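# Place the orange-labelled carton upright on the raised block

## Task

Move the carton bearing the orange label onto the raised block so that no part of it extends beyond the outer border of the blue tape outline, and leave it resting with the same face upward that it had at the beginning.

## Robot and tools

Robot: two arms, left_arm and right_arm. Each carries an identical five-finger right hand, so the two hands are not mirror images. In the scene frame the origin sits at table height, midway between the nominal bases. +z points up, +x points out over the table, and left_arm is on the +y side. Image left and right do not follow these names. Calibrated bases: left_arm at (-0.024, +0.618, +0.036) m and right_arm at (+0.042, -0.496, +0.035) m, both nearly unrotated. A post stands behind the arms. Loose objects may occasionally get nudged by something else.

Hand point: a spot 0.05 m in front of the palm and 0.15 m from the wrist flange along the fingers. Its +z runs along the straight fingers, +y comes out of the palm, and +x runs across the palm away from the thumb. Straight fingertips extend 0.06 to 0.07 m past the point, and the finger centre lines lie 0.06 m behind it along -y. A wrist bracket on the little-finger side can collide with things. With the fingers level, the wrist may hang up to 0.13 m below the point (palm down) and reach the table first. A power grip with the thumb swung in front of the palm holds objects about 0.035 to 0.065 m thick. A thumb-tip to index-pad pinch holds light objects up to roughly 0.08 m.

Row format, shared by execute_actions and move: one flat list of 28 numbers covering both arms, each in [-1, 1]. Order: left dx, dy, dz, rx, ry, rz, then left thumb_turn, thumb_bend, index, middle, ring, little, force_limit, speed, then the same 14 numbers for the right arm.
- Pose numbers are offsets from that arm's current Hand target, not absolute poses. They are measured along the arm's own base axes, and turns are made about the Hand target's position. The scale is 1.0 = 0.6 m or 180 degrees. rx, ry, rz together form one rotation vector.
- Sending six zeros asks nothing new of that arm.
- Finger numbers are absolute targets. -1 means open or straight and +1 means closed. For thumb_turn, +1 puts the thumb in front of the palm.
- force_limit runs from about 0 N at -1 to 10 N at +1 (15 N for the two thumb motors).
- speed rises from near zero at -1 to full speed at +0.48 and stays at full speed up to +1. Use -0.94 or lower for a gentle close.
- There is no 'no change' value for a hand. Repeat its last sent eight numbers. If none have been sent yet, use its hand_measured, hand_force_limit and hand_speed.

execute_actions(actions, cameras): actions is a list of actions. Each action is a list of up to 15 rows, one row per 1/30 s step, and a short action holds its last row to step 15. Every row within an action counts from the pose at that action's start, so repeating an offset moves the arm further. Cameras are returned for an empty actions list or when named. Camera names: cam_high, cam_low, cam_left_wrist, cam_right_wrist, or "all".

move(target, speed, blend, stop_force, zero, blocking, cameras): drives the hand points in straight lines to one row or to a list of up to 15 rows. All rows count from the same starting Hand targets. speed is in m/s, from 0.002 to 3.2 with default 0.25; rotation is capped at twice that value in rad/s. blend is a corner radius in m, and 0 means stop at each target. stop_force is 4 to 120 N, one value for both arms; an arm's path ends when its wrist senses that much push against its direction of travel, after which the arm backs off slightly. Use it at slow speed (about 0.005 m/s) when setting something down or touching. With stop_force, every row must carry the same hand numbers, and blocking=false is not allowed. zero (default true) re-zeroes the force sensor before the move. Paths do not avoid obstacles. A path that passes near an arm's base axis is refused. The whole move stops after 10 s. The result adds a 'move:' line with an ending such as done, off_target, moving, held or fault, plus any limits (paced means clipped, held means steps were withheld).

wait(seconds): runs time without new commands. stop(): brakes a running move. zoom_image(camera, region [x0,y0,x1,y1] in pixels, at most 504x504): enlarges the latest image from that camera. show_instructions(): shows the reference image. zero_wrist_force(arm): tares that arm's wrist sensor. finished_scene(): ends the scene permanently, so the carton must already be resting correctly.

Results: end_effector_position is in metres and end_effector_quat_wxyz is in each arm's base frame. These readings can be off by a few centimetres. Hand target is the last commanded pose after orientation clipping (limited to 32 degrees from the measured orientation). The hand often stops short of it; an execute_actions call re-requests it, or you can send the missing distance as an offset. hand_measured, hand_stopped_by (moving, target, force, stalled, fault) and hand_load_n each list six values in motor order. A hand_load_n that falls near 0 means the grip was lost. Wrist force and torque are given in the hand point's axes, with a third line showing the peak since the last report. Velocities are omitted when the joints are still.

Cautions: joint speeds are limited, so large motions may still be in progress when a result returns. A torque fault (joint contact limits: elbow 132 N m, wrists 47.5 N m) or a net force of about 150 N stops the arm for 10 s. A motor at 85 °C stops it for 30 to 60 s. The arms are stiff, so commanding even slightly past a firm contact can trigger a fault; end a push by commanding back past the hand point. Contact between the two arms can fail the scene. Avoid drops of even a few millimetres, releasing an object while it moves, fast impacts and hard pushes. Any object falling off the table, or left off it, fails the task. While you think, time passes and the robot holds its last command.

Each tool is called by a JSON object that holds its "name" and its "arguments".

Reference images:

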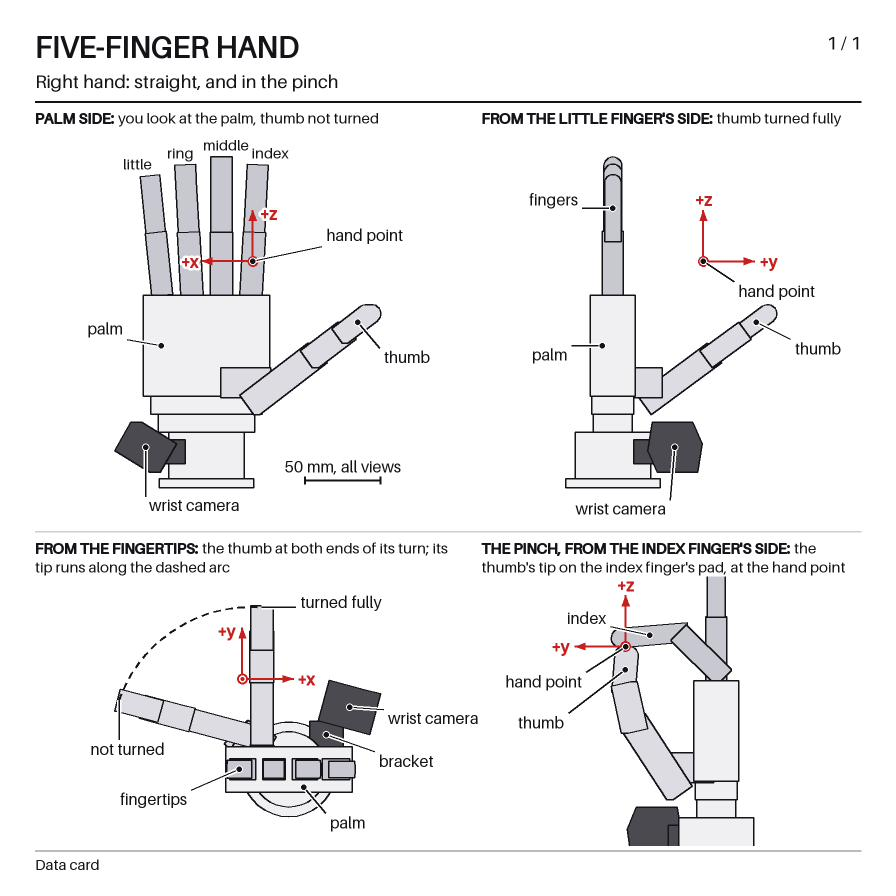

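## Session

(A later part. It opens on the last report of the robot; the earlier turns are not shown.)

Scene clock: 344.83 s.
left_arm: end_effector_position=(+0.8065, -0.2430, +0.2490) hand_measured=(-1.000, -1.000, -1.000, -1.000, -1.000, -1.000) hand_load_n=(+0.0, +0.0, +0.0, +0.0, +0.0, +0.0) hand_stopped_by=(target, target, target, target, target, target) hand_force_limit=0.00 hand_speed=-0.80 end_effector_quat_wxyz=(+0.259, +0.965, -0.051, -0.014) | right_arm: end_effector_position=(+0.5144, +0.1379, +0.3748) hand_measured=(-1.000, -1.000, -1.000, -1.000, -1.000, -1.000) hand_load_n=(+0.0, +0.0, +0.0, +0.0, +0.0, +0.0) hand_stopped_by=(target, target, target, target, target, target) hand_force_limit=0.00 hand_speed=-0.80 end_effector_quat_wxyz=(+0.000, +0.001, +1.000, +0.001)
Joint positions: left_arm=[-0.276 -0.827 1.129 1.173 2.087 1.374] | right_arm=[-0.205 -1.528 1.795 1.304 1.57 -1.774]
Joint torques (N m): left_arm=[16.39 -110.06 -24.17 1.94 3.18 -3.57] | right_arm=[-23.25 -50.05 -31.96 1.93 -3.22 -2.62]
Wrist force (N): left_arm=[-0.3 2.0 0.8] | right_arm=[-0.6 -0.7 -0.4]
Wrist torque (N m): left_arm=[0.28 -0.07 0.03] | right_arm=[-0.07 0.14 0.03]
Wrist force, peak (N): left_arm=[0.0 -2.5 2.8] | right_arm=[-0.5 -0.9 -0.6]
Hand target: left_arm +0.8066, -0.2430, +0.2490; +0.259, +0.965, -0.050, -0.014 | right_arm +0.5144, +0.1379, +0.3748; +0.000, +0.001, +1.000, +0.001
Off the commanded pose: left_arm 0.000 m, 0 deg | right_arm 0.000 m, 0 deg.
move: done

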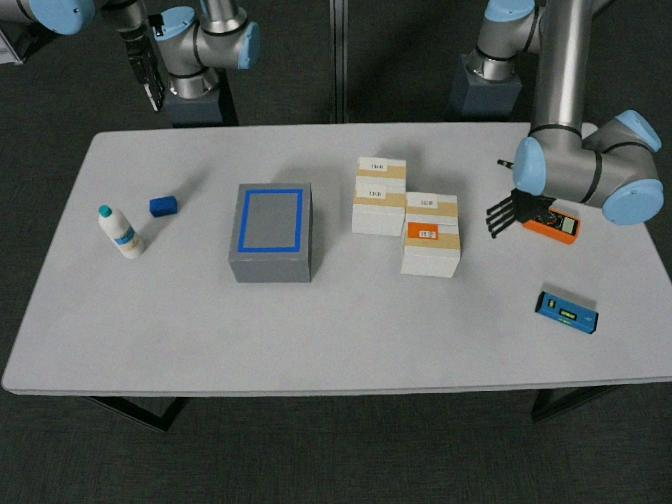

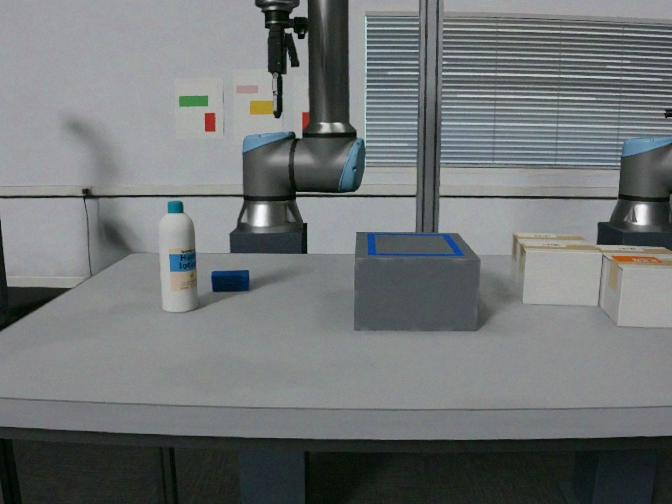

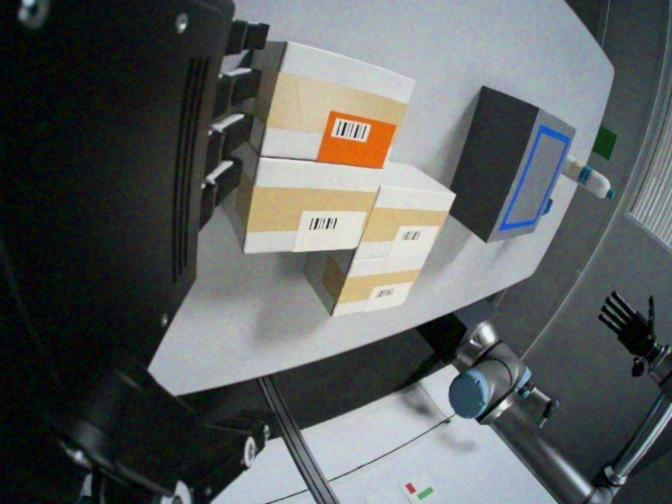

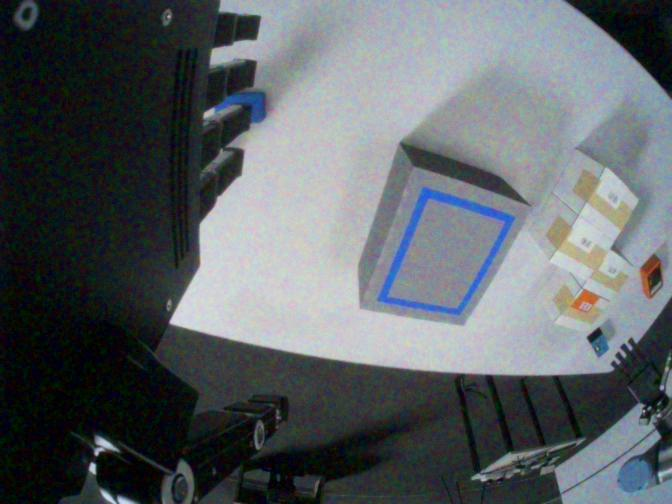

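{"name": "move", "arguments": {"target": [-0.0133, -0.01, -0.25, 0, 0, 0, -1,-1,-1,-1,-1,-1, 0, -0.8, 0.4617, 0.863, -0.1, 0.1665, -0.0107, -0.0401, -1,-1,-1,-1,-1,-1, 0, -0.8], "speed": 0.2, "cameras": ["all"]}}

Scene clock: 370.17 s.
left_arm: end_effector_position=(+0.7986, -0.2490, +0.0990) hand_measured=(-1.000, -1.000, -1.000, -1.000, -1.000, -1.000) hand_load_n=(+0.0, +0.0, +0.0, +0.0, +0.0, +0.0) hand_stopped_by=(target, target, target, target, target, target) hand_force_limit=0.00 hand_speed=-0.80 end_effector_quat_wxyz=(+0.259, +0.965, -0.050, -0.014) | right_arm: end_effector_position=(+0.7913, +0.6556, +0.3149) hand_measured=(-1.000, -1.000, -1.000, -1.000, -1.000, -1.000) hand_load_n=(+0.0, +0.0, +0.0, +0.0, +0.0, +0.0) hand_stopped_by=(target, target, target, target, target, target) hand_force_limit=0.00 hand_speed=-0.80 end_effector_quat_wxyz=(+0.016, +0.063, +0.964, +0.259)
Joint positions: left_arm=[-0.285 -0.735 1.246 0.958 2.086 1.363] | right_arm=[0.373 -0.838 0.992 1.145 1.116 -1.004]
Joint torques (N m): left_arm=[-14.5 -89.03 -20.38 2.09 -1.46 -3.64] | right_arm=[21.19 -75.58 -51.34 5.14 -4.52 2.04]
Wrist force (N): left_arm=[-0.4 2.0 0.6] | right_arm=[0.6 0.1 -0.5]
Wrist torque (N m): left_arm=[0.28 -0.05 0.01] | right_arm=[-0.09 -0.06 -0.20]
Wrist force, peak (N): left_arm=[-0.4 2.5 1.0] | right_arm=[0.3 -1.5 -0.6]
Hand target: left_arm +0.7986, -0.2490, +0.0990; +0.259, +0.965, -0.050, -0.014 | right_arm +0.7914, +0.6557, +0.3148; +0.016, +0.063, +0.964, +0.259
Off the commanded pose: left_arm 0.000 m, 0 deg | right_arm 0.000 m, 0 deg.
move: done

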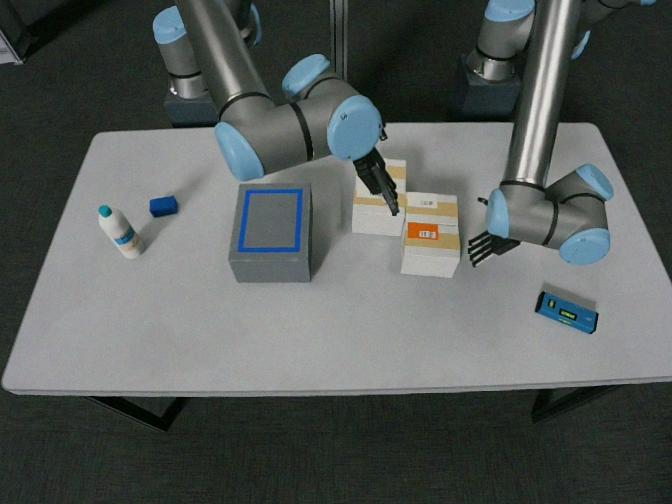

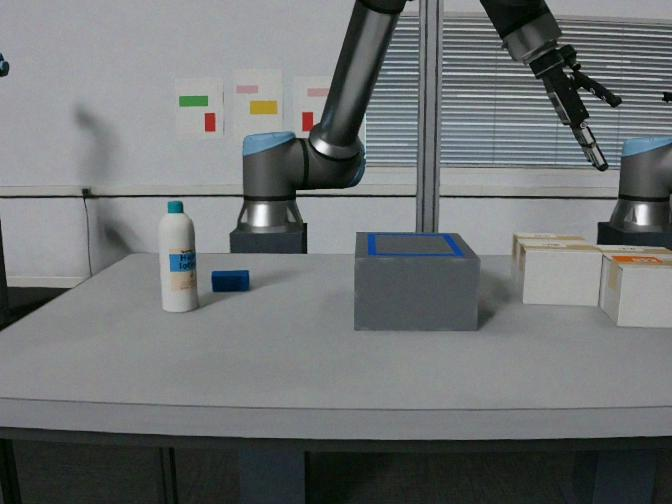

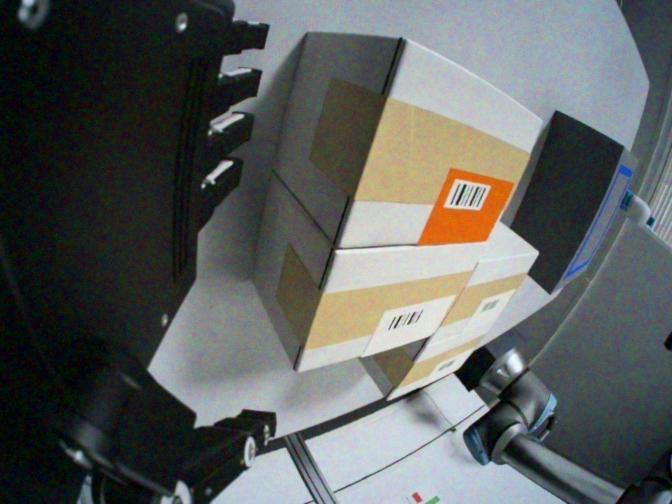

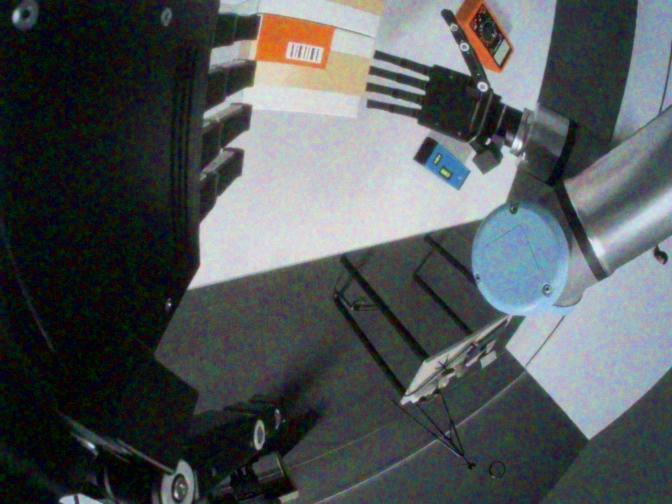

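{"name": "move", "arguments": {"target": [0, 0, 0, 0, 0, 0, -1,-1,-1,-1,-1,-1, 0, -0.8, 0, 0, -0.358, 0, 0, 0, -1,-1,-1,-1,-1,-1, 0, -0.8], "speed": 0.12, "stop_force": 15, "cameras": ["all"]}}

Scene clock: 377.20 s.
left_arm: end_effector_position=(+0.7986, -0.2490, +0.0990) hand_measured=(-1.000, -1.000, -1.000, -1.000, -1.000, -1.000) hand_load_n=(+0.0, +0.0, +0.0, +0.0, +0.0, +0.0) hand_stopped_by=(target, target, target, target, target, target) hand_force_limit=0.00 hand_speed=-0.80 end_effector_quat_wxyz=(+0.259, +0.965, -0.050, -0.014) | right_arm: end_effector_position=(+0.7914, +0.6556, +0.1000) hand_measured=(-1.000, -1.000, -1.000, -1.000, -1.000, -1.000) hand_load_n=(+0.0, +0.0, +0.0, +0.0, +0.0, +0.0) hand_stopped_by=(target, target, target, target, target, target) hand_force_limit=0.00 hand_speed=-0.80 end_effector_quat_wxyz=(+0.016, +0.063, +0.964, +0.259)
Joint positions: left_arm=[-0.285 -0.735 1.246 0.958 2.086 1.363] | right_arm=[0.373 -0.719 1.173 0.845 1.116 -1.004]
Joint torques (N m): left_arm=[-13.1 -88.85 -20.15 1.96 -1.26 -3.54] | right_arm=[9.92 -79.75 -29.59 1.66 -2.27 2.16]
Wrist force (N): left_arm=[-0.5 1.7 1.0] | right_arm=[0.1 -0.2 -0.2]
Wrist torque (N m): left_arm=[0.21 -0.04 0.00] | right_arm=[-0.16 0.01 -0.26]
Wrist force, peak (N): left_arm=[-0.4 2.9 0.7] | right_arm=[0.4 0.7 -1.1]
Hand target: left_arm +0.7986, -0.2490, +0.0990; +0.259, +0.965, -0.050, -0.014 | right_arm +0.7914, +0.6557, +0.1000; +0.016, +0.063, +0.964, +0.259
Off the commanded pose: left_arm 0.000 m, 0 deg | right_arm 0.000 m, 0 deg.
move: done

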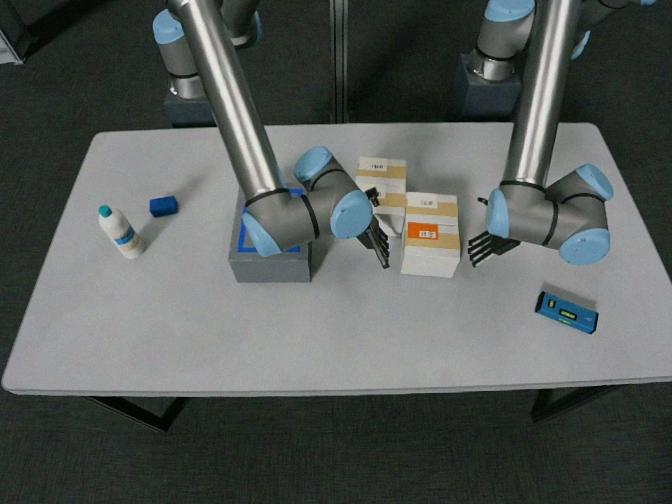

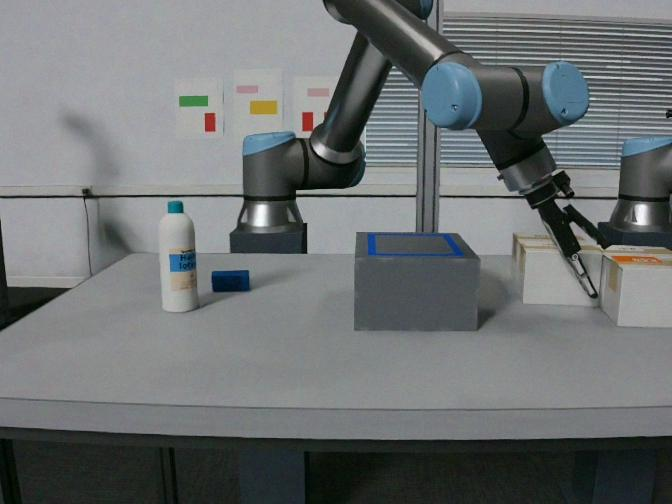

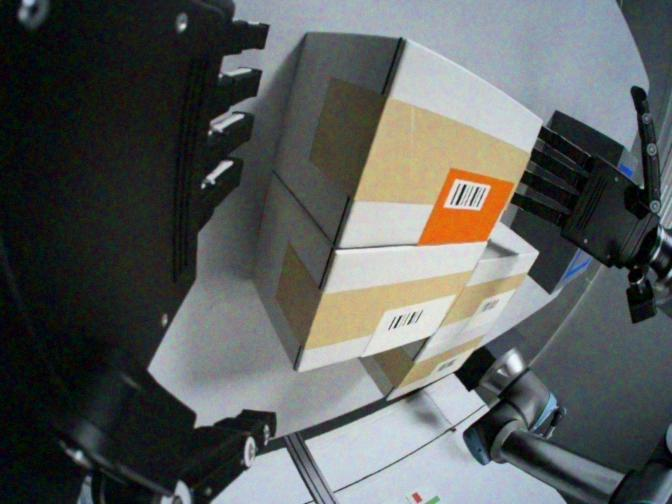

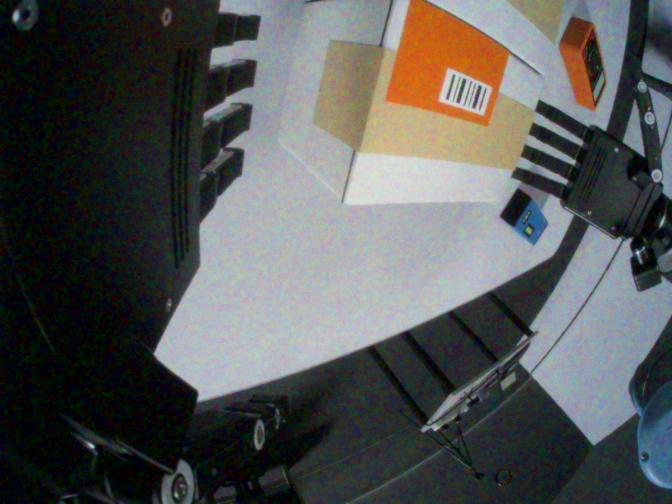

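{"name": "zoom_image", "arguments": {"camera": "cam_high", "region": [340, 170, 520, 300]}}

{"name": "zoom_image", "arguments": {"camera": "cam_low", "region": [490, 150, 672, 340]}}

{"name": "zoom_image", "arguments": {"camera": "cam_right_wrist", "region": [180, 0, 672, 300]}}

{"name": "zoom_image", "arguments": {"camera": "cam_left_wrist", "region": [180, 0, 672, 300]}}

Scaled by 2.800.

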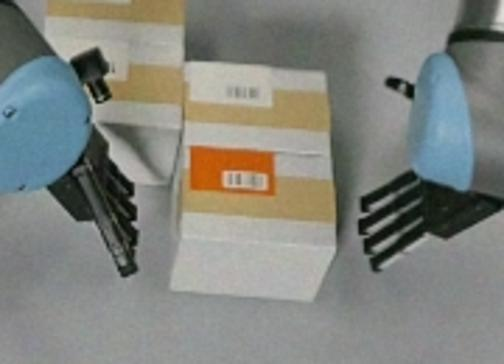

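Scaled by 2.653.

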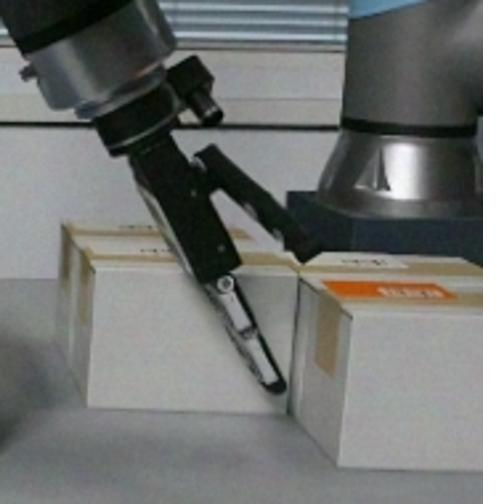

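Scaled by 1.024 from the camera's image (finer frame: 960x720).

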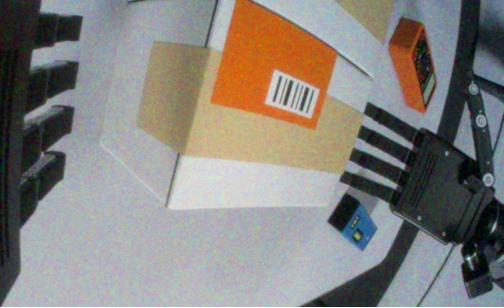

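Scaled by 1.024 from the camera's image (finer frame: 960x720).

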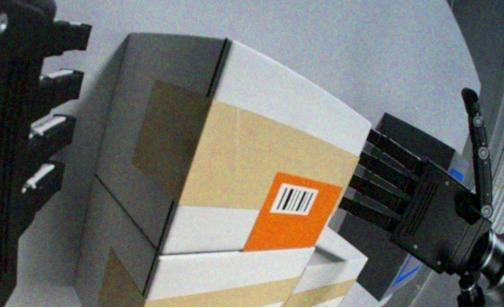

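{"name": "move", "arguments": {"target": [-0.0305, -0.0504, 0, 0, 0, 0, -1,-1,-1,-1,-1,-1, 0, -0.8, -0.0173, 0.061, 0, 0, 0, 0, -1,-1,-1,-1,-1,-1, 0, -0.8], "speed": 0.04, "stop_force": 10, "cameras": ["all"]}}

{"name": "zoom_image", "arguments": {"camera": "cam_high", "region": [340, 170, 520, 300]}}

{"name": "zoom_image", "arguments": {"camera": "cam_right_wrist", "region": [180, 0, 672, 300]}}

{"name": "zoom_image", "arguments": {"camera": "cam_left_wrist", "region": [180, 0, 672, 300]}}

Scene clock: 401.97 s.
left_arm: end_effector_position=(+0.7803, -0.2792, +0.0990) hand_measured=(-1.000, -1.000, -1.000, -1.000, -1.000, -1.000) hand_load_n=(+0.0, +0.0, +0.0, +0.0, +0.0, +0.0) hand_stopped_by=(target, target, target, target, target, target) hand_force_limit=0.00 hand_speed=-0.80 end_effector_quat_wxyz=(+0.259, +0.965, -0.050, -0.014) | right_arm: end_effector_position=(+0.7810, +0.6923, +0.1000) hand_measured=(-1.000, -1.000, -1.000, -1.000, -1.000, -1.000) hand_load_n=(+0.0, +0.0, +0.0, +0.0, +0.0, +0.0) hand_stopped_by=(target, target, target, target, target, target) hand_force_limit=0.00 hand_speed=-0.80 end_effector_quat_wxyz=(+0.016, +0.063, +0.964, +0.259)
Joint positions: left_arm=[-0.327 -0.761 1.29 0.917 2.081 1.316] | right_arm=[0.417 -0.702 1.137 0.844 1.128 -0.957]
Joint torques (N m): left_arm=[-14.5 -107.8 -19.93 2.07 -1.35 -3.63] | right_arm=[17.84 -81.23 -47.58 5.4 2.33 2]
Wrist force (N): left_arm=[-0.2 1.7 0.7] | right_arm=[0.1 -0.1 -0.2]
Wrist torque (N m): left_arm=[0.25 -0.10 0.04] | right_arm=[-0.14 0.01 -0.25]
Wrist force, peak (N): left_arm=[-0.5 2.6 0.8] | right_arm=[0.6 -0.3 -0.5]
Hand target: left_arm +0.7803, -0.2792, +0.0990; +0.259, +0.965, -0.050, -0.014 | right_arm +0.7810, +0.6923, +0.1000; +0.016, +0.063, +0.964, +0.259
Off the commanded pose: left_arm 0.000 m, 0 deg | right_arm 0.000 m, 0 deg.
move: done

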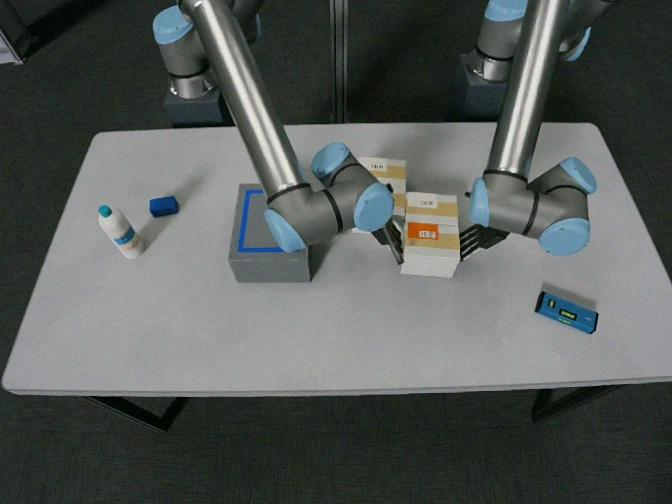

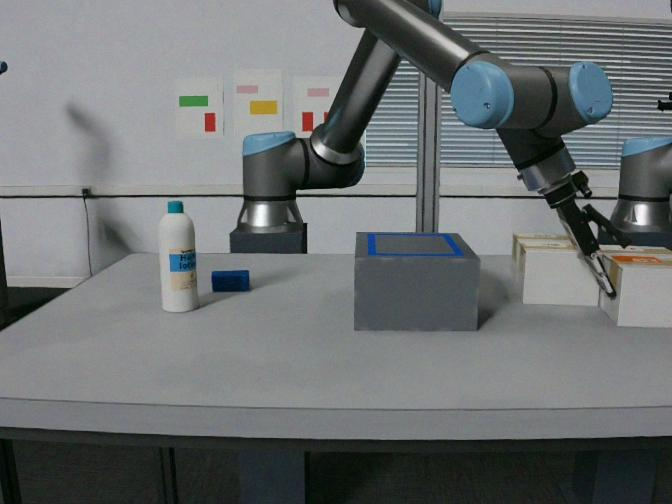

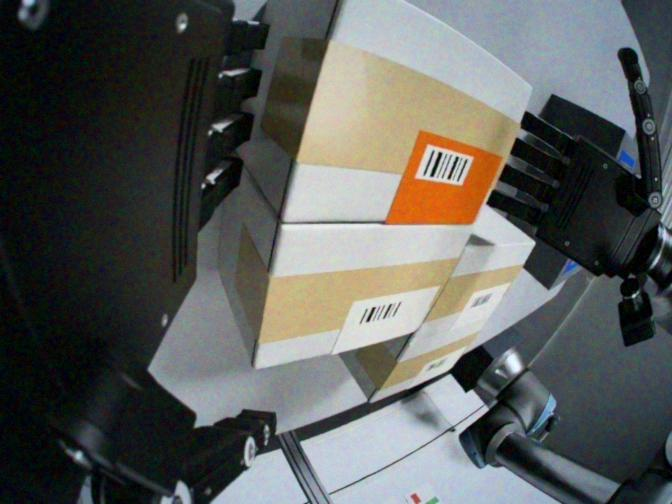

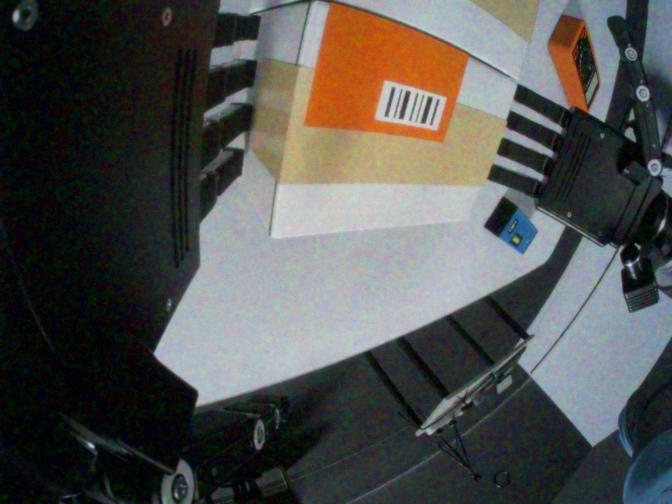

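Scaled by 2.800.

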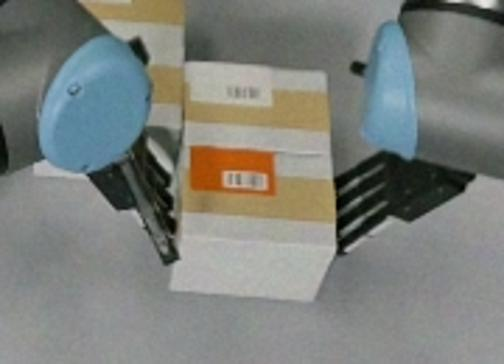

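Scaled by 1.024 from the camera's image (finer frame: 960x720).

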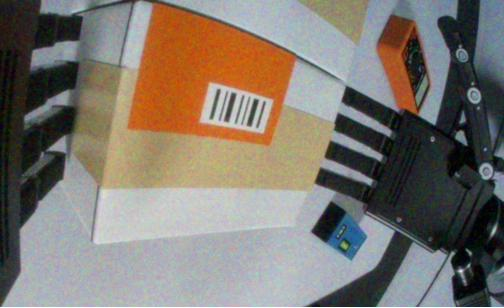

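Scaled by 1.024 from the camera's image (finer frame: 960x720).

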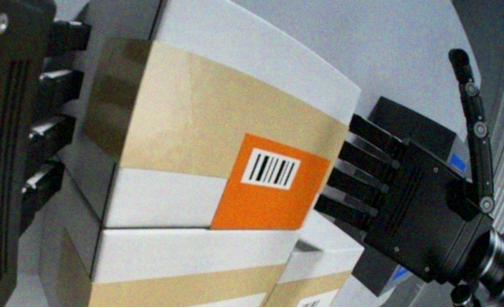

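{"name": "zoom_image", "arguments": {"camera": "cam_high", "region": [380, 220, 480, 290]}}

{"name": "zoom_image", "arguments": {"camera": "cam_right_wrist", "region": [190, 0, 350, 250]}}

{"name": "zoom_image", "arguments": {"camera": "cam_low", "region": [560, 200, 672, 340]}}

{"name": "zoom_image", "arguments": {"camera": "cam_left_wrist", "region": [190, 0, 350, 250]}}

Scaled by 5.040.

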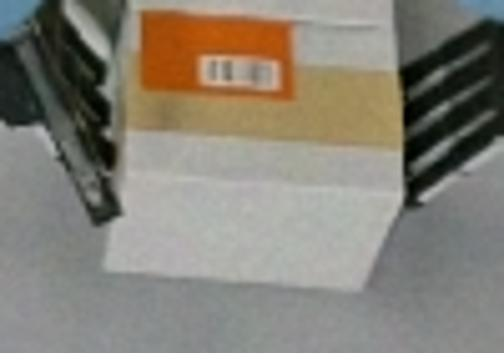

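Scaled by 2.016 from the camera's image (finer frame: 960x720).

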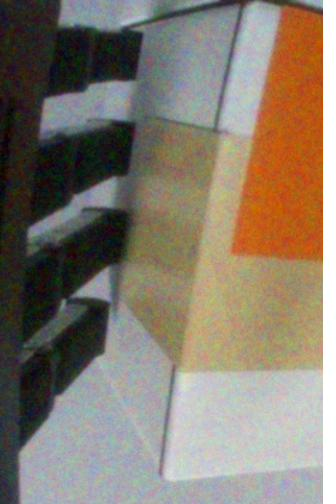

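Scaled by 3.600.

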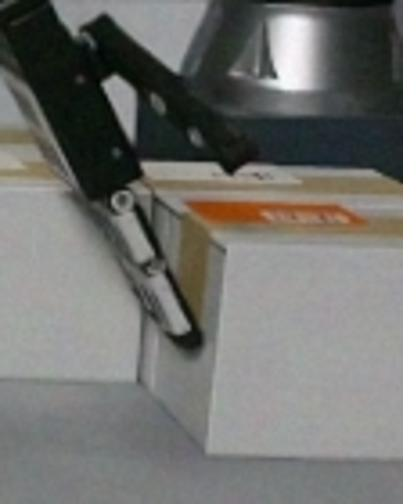

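Scaled by 2.016 from the camera's image (finer frame: 960x720).

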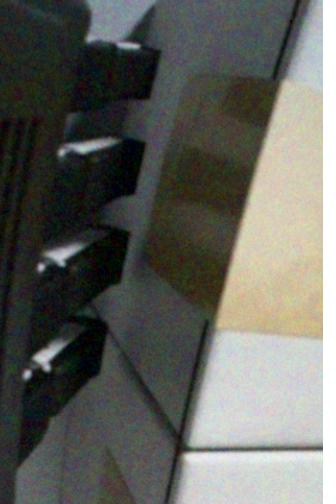

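{"name": "move", "arguments": {"target": [[0.0083, -0.0009, 0, 0, 0, 0, -1,-1,-1,-1,-1,-1, 0, -0.8, 0, 0, 0, 0, 0, 0, -1,-1,-1,-1,-1,-1, 0, -0.8],[0.004, -0.0423, 0, 0, 0, 0, -1,-1,-1,-1,-1,-1, 0, -0.8, 0, 0, 0, 0, 0, 0, -1,-1,-1,-1,-1,-1, 0, -0.8]], "speed": [0.02, 0.006], "stop_force": 8, "cameras": ["all"]}}

{"name": "zoom_image", "arguments": {"camera": "cam_high", "region": [380, 220, 480, 290]}}

{"name": "zoom_image", "arguments": {"camera": "cam_right_wrist", "region": [190, 0, 350, 250]}}

{"name": "zoom_image", "arguments": {"camera": "cam_left_wrist", "region": [190, 0, 350, 250]}}

Scene clock: 440.33 s.
left_arm: end_effector_position=(+0.7848, -0.2841, +0.0989) hand_measured=(-1.000, -1.000, -1.000, -1.000, -1.000, -1.000) hand_load_n=(+0.0, +0.0, +0.0, +0.0, +0.0, +0.0) hand_stopped_by=(target, target, target, target, target, target) hand_force_limit=0.00 hand_speed=-0.80 end_effector_quat_wxyz=(+0.259, +0.965, -0.050, -0.014) | right_arm: end_effector_position=(+0.7810, +0.6923, +0.1000) hand_measured=(-1.000, -1.000, -1.000, -1.000, -1.000, -1.000) hand_load_n=(+0.0, +0.0, +0.0, +0.0, +0.0, +0.0) hand_stopped_by=(target, target, target, target, target, target) hand_force_limit=0.00 hand_speed=-0.80 end_effector_quat_wxyz=(+0.016, +0.063, +0.964, +0.259)
Joint positions: left_arm=[-0.331 -0.754 1.276 0.922 2.081 1.311] | right_arm=[0.417 -0.702 1.137 0.844 1.128 -0.957]
Joint torques (N m): left_arm=[11.17 -95.03 -45.7 4.53 3.85 3.88] | right_arm=[18.96 -81.33 -48.68 2.61 -5.24 1.89]
Wrist force (N): left_arm=[-2.3 -2.3 -5.4] | right_arm=[-1.2 -4.0 -4.9]
Wrist torque (N m): left_arm=[0.83 -0.01 -0.21] | right_arm=[0.41 0.02 -0.40]
Wrist force, peak (N): left_arm=[-1.7 -4.3 -7.7] | right_arm=[-1.4 -4.4 -4.9]
Hand target: left_arm +0.7848, -0.2841, +0.0989; +0.259, +0.965, -0.050, -0.014 (not the last commanded pose) | right_arm +0.7810, +0.6923, +0.1000; +0.016, +0.063, +0.964, +0.259
Off the commanded pose: left_arm 0.021 m, 0 deg | right_arm 0.000 m, 0 deg.
move: contact (left_arm); path passed 1 of 2 targets

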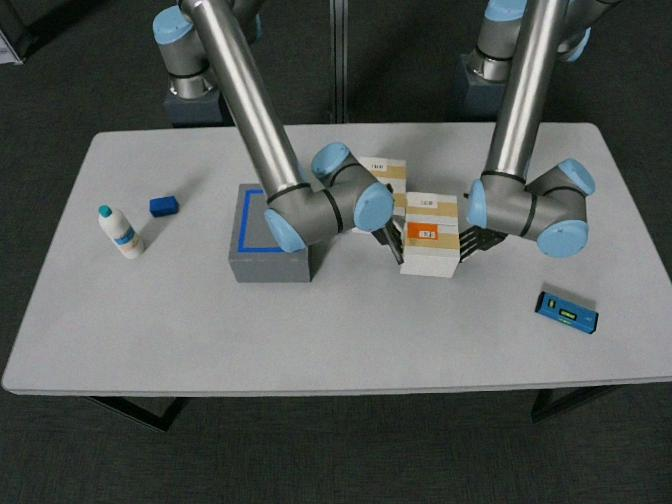

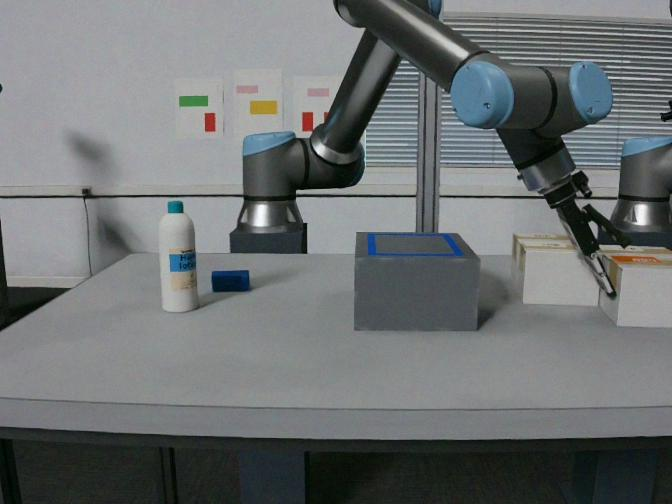

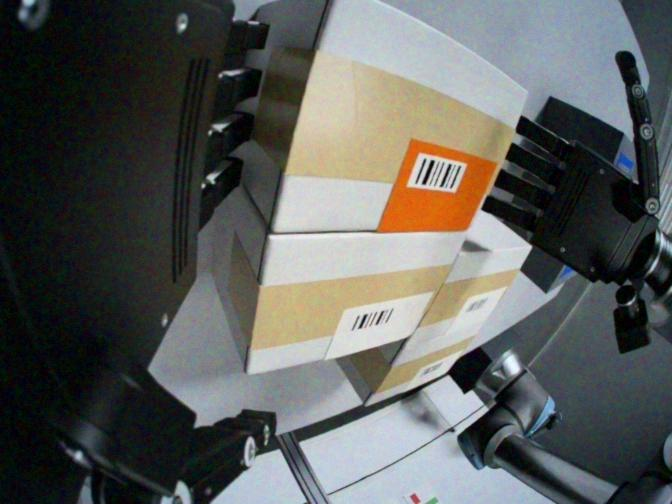

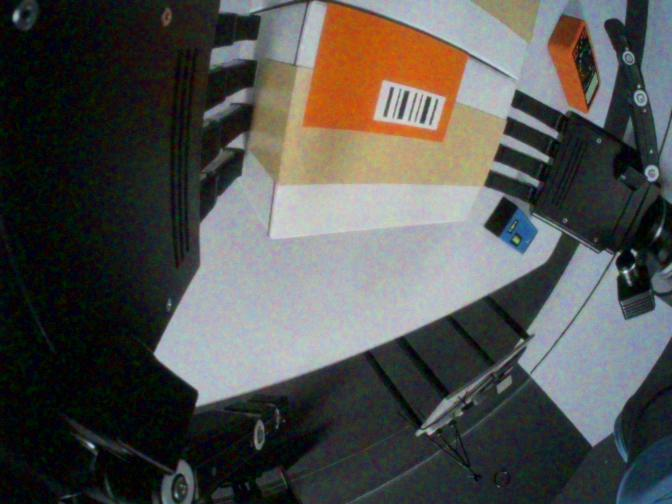

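Scaled by 5.040.

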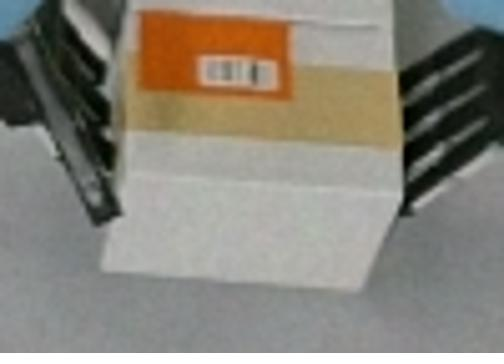

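Scaled by 2.016 from the camera's image (finer frame: 960x720).

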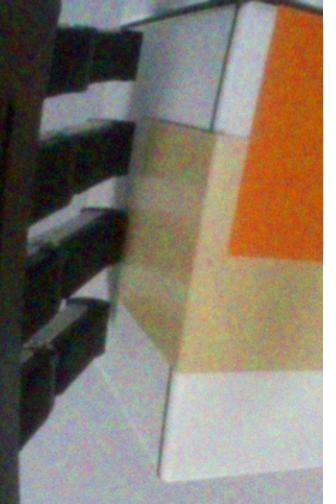

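Scaled by 2.016 from the camera's image (finer frame: 960x720).

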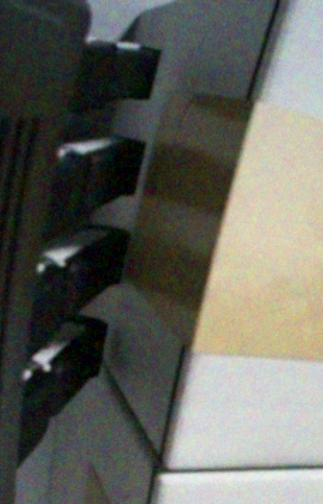

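{"name": "move", "arguments": {"target": [-0.0035, -0.0331, 0, 0, 0, 0, -1,-1,-1,-1,-1,-1, 0, -0.8, 0, 0, 0, 0, 0, 0, -1,-1,-1,-1,-1,-1, 0, -0.8], "speed": 0.004, "stop_force": 18, "zero": false}}

Scene clock: 445.73 s.
left_arm: end_effector_position=(+0.7847, -0.2852, +0.0988) hand_measured=(-1.000, -1.000, -1.000, -1.000, -1.000, -1.000) hand_load_n=(+0.0, +0.0, +0.0, +0.5, +0.0, +0.0) hand_stopped_by=(target, target, target, target, target, target) hand_force_limit=0.00 hand_speed=-0.80 end_effector_quat_wxyz=(+0.259, +0.965, -0.050, -0.014) | right_arm: end_effector_position=(+0.7810, +0.6923, +0.1000) hand_measured=(-1.000, -1.000, -1.000, -1.000, -1.000, -1.000) hand_load_n=(+0.0, +0.0, +0.5, +0.5, +0.0, +0.0) hand_stopped_by=(target, target, target, target, target, target) hand_force_limit=0.00 hand_speed=-0.80 end_effector_quat_wxyz=(+0.016, +0.063, +0.964, +0.259)
Joint positions: left_arm=[-0.332 -0.754 1.276 0.921 2.081 1.31] | right_arm=[0.417 -0.702 1.137 0.844 1.128 -0.957]
Joint torques (N m): left_arm=[3.51 -99.38 -39.98 2.83 5.91 3.58] | right_arm=[18.59 -80.92 -46.85 1.99 -5.8 1.54]
Wrist force (N): left_arm=[-3.5 -8.7 -14.7] | right_arm=[-2.7 -10.3 -11.1]
Wrist torque (N m): left_arm=[1.77 -0.01 -0.38] | right_arm=[1.11 0.02 -0.61]
Wrist force, peak (N): left_arm=[-4.0 -10.2 -16.1] | right_arm=[-2.9 -10.6 -11.2]
Hand target: left_arm +0.7847, -0.2852, +0.0988; +0.259, +0.965, -0.050, -0.014 (not the last commanded pose) | right_arm +0.7810, +0.6923, +0.1000; +0.016, +0.063, +0.964, +0.259
Off the commanded pose: left_arm 0.019 m, 0 deg | right_arm 0.000 m, 0 deg.
move: contact (left_arm)

{"name": "move", "arguments": {"target": [0, 0, 0, 0, 0, 0, -1,-1,-0.8,-1,-0.8,-0.75, -0.4, -0.94, 0, 0, 0, 0, 0, 0, -1,-1,-0.8,-1,-0.8,-0.75, -0.4, -0.94], "speed": 0.02, "cameras": ["all"]}}

{"name": "zoom_image", "arguments": {"camera": "cam_right_wrist", "region": [190, 0, 350, 250]}}

{"name": "zoom_image", "arguments": {"camera": "cam_left_wrist", "region": [190, 0, 350, 250]}}

Scene clock: 458.10 s.
left_arm: end_effector_position=(+0.7847, -0.2852, +0.0988) hand_measured=(-1.000, -1.000, -0.956, -1.000, -0.962, -0.884) hand_load_n=(+0.0, +0.0, +3.0, +0.5, +3.5, +3.5) hand_stopped_by=(target, target, force, target, force, force) hand_force_limit=-0.40 hand_speed=-0.94 end_effector_quat_wxyz=(+0.259, +0.965, -0.050, -0.014) | right_arm: end_effector_position=(+0.7810, +0.6923, +0.1000) hand_measured=(-1.000, -1.000, -0.950, -1.000, -0.956, -0.882) hand_load_n=(+0.0, +0.0, +4.0, +0.5, +3.5, +3.5) hand_stopped_by=(target, target, force, target, force, force) hand_force_limit=-0.40 hand_speed=-0.94 end_effector_quat_wxyz=(+0.016, +0.063, +0.964, +0.259)
Joint positions: left_arm=[-0.332 -0.754 1.276 0.921 2.081 1.31] | right_arm=[0.417 -0.702 1.137 0.844 1.128 -0.957]
Joint torques (N m): left_arm=[-4.38 -100.58 -40.77 2.75 6.35 3.5] | right_arm=[20.3 -82.92 -47.75 2.4 -5.46 1.27]
Wrist force (N): left_arm=[-3.9 -15.5 -13.2] | right_arm=[-2.4 -15.4 -10.5]
Wrist torque (N m): left_arm=[2.00 -0.03 -0.68] | right_arm=[1.45 0.08 -0.79]
Wrist force, peak (N): left_arm=[-4.0 -15.5 -13.2] | right_arm=[-2.3 -15.8 -10.5]
Hand target: left_arm +0.7847, -0.2852, +0.0988; +0.259, +0.965, -0.050, -0.014 | right_arm +0.7810, +0.6923, +0.1000; +0.016, +0.063, +0.964, +0.259
Off the commanded pose: left_arm 0.000 m, 0 deg | right_arm 0.000 m, 0 deg.
move: done

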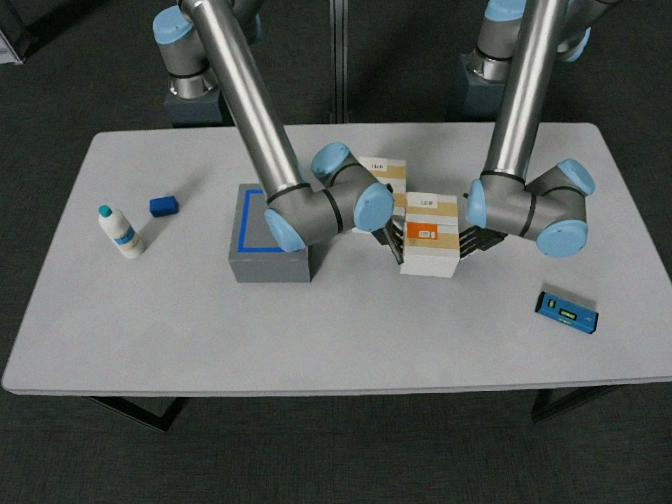

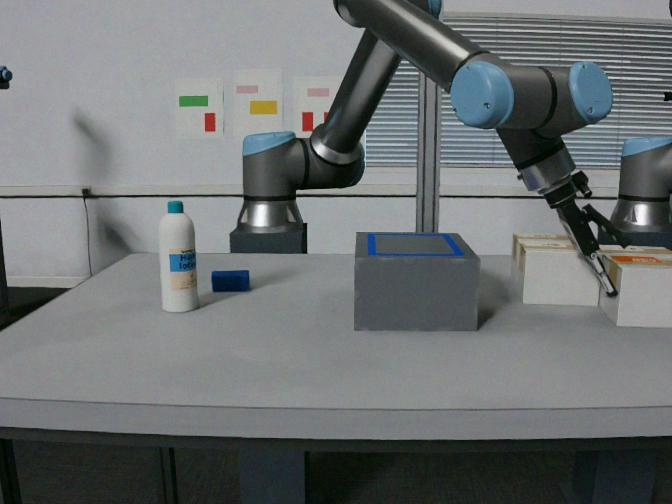

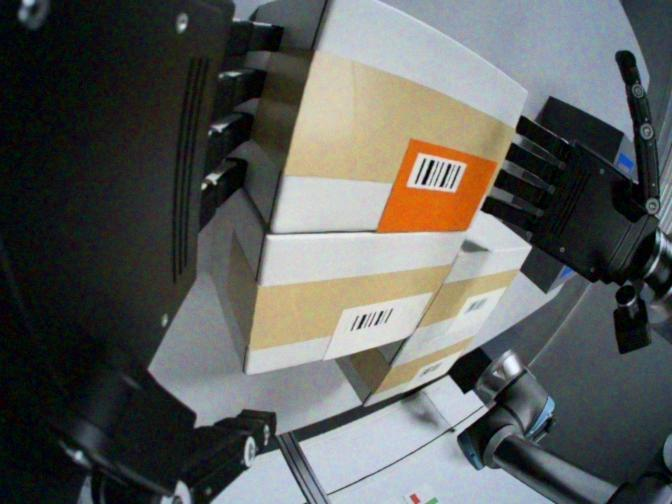

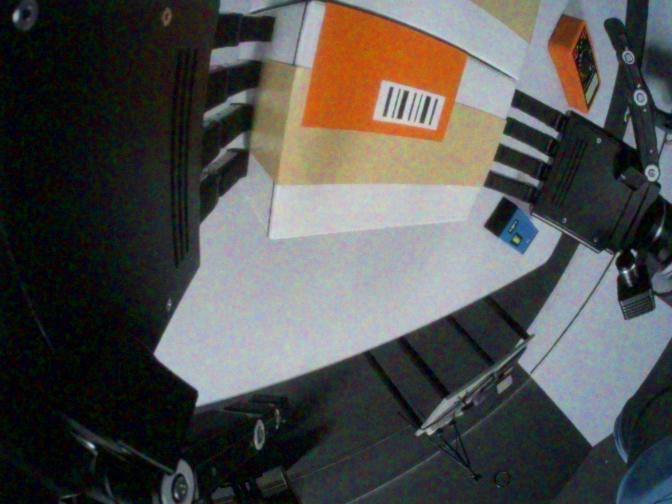

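Scaled by 2.016 from the camera's image (finer frame: 960x720).

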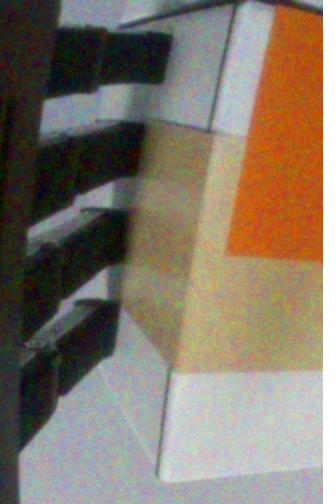

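Scaled by 2.016 from the camera's image (finer frame: 960x720).

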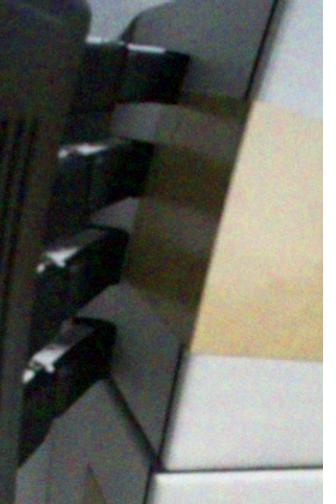

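{"name": "move", "arguments": {"target": [0, 0, 0.05, 0, 0, 0, -1,-1,-0.8,-1,-0.8,-0.75, -0.4, -0.94, 0, 0, 0.05, 0, 0, 0, -1,-1,-0.8,-1,-0.8,-0.75, -0.4, -0.94], "speed": 0.02, "cameras": ["all"]}}

Scene clock: 463.67 s.
left_arm: end_effector_position=(+0.7847, -0.2852, +0.1287) hand_measured=(-1.000, -1.000, -0.956, -1.000, -0.962, -0.884) hand_load_n=(+0.0, +0.0, +3.0, +0.5, +3.0, +3.5) hand_stopped_by=(target, target, force, target, force, force) hand_force_limit=-0.40 hand_speed=-0.94 end_effector_quat_wxyz=(+0.259, +0.965, -0.050, -0.014) | right_arm: end_effector_position=(+0.7810, +0.6923, +0.1298) hand_measured=(-1.000, -1.000, -0.950, -1.000, -0.956, -0.882) hand_load_n=(+0.0, -0.5, +4.0, +0.5, +3.5, +3.0) hand_stopped_by=(target, target, force, target, force, force) hand_force_limit=-0.40 hand_speed=-0.94 end_effector_quat_wxyz=(+0.016, +0.063, +0.964, +0.259)
Joint positions: left_arm=[-0.332 -0.778 1.262 0.959 2.081 1.31] | right_arm=[0.417 -0.724 1.121 0.882 1.128 -0.957]
Joint torques (N m): left_arm=[-27.34 -113.66 -55.66 4.15 6.49 1.26] | right_arm=[22.52 -109.33 -54.77 3.52 -6 1.39]
Wrist force (N): left_arm=[-2.6 -16.7 -5.6] | right_arm=[-2.6 -17.7 -7.4]
Wrist torque (N m): left_arm=[1.65 -0.15 -0.63] | right_arm=[1.52 0.02 -0.84]
Wrist force, peak (N): left_arm=[-4.3 -15.4 -13.5] | right_arm=[-2.4 -18.2 -7.9]
Hand target: left_arm +0.7847, -0.2852, +0.1288; +0.259, +0.965, -0.050, -0.014 | right_arm +0.7810, +0.6923, +0.1300; +0.016, +0.063, +0.964, +0.259
Off the commanded pose: left_arm 0.000 m, 0 deg | right_arm 0.000 m, 0 deg.
move: done

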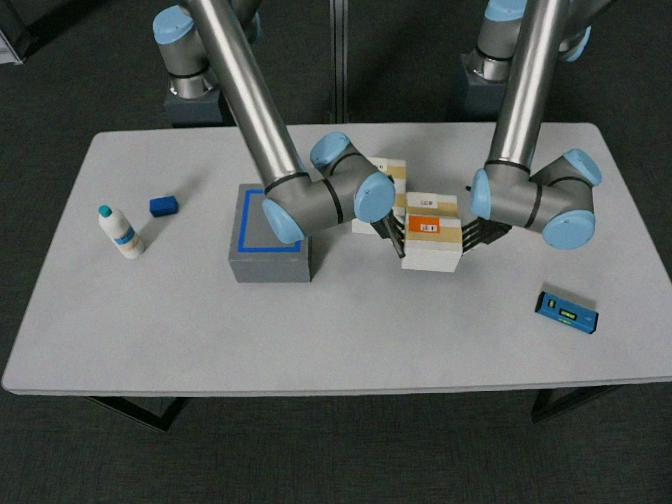

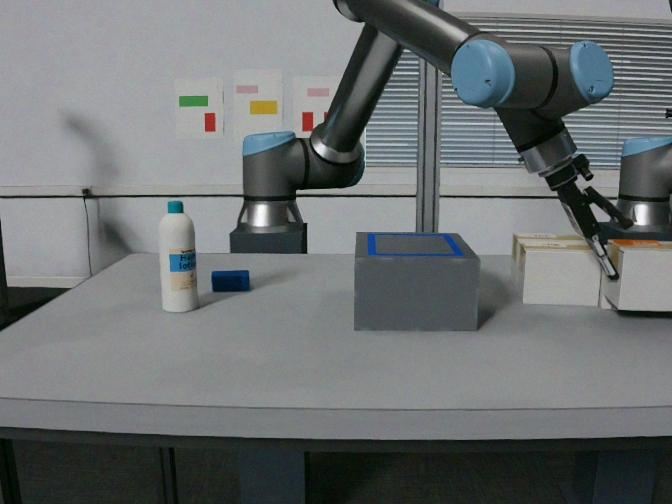

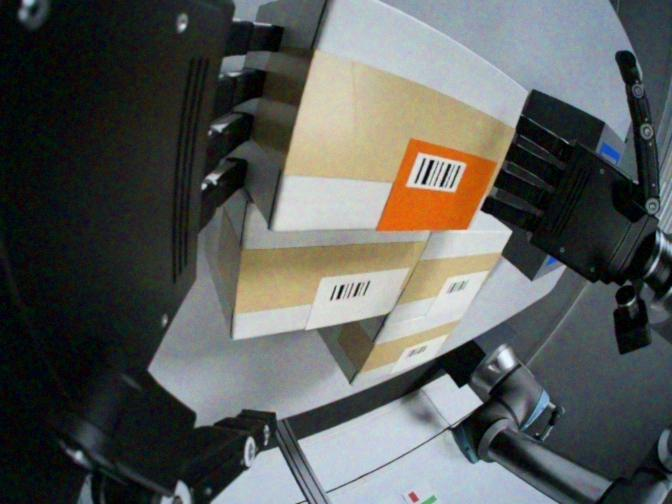

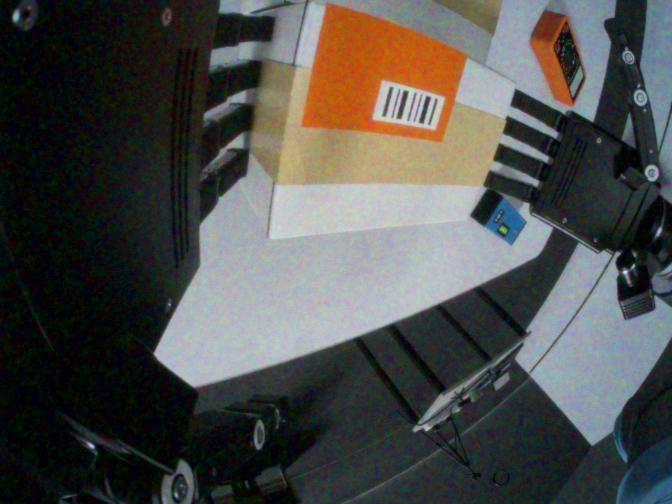

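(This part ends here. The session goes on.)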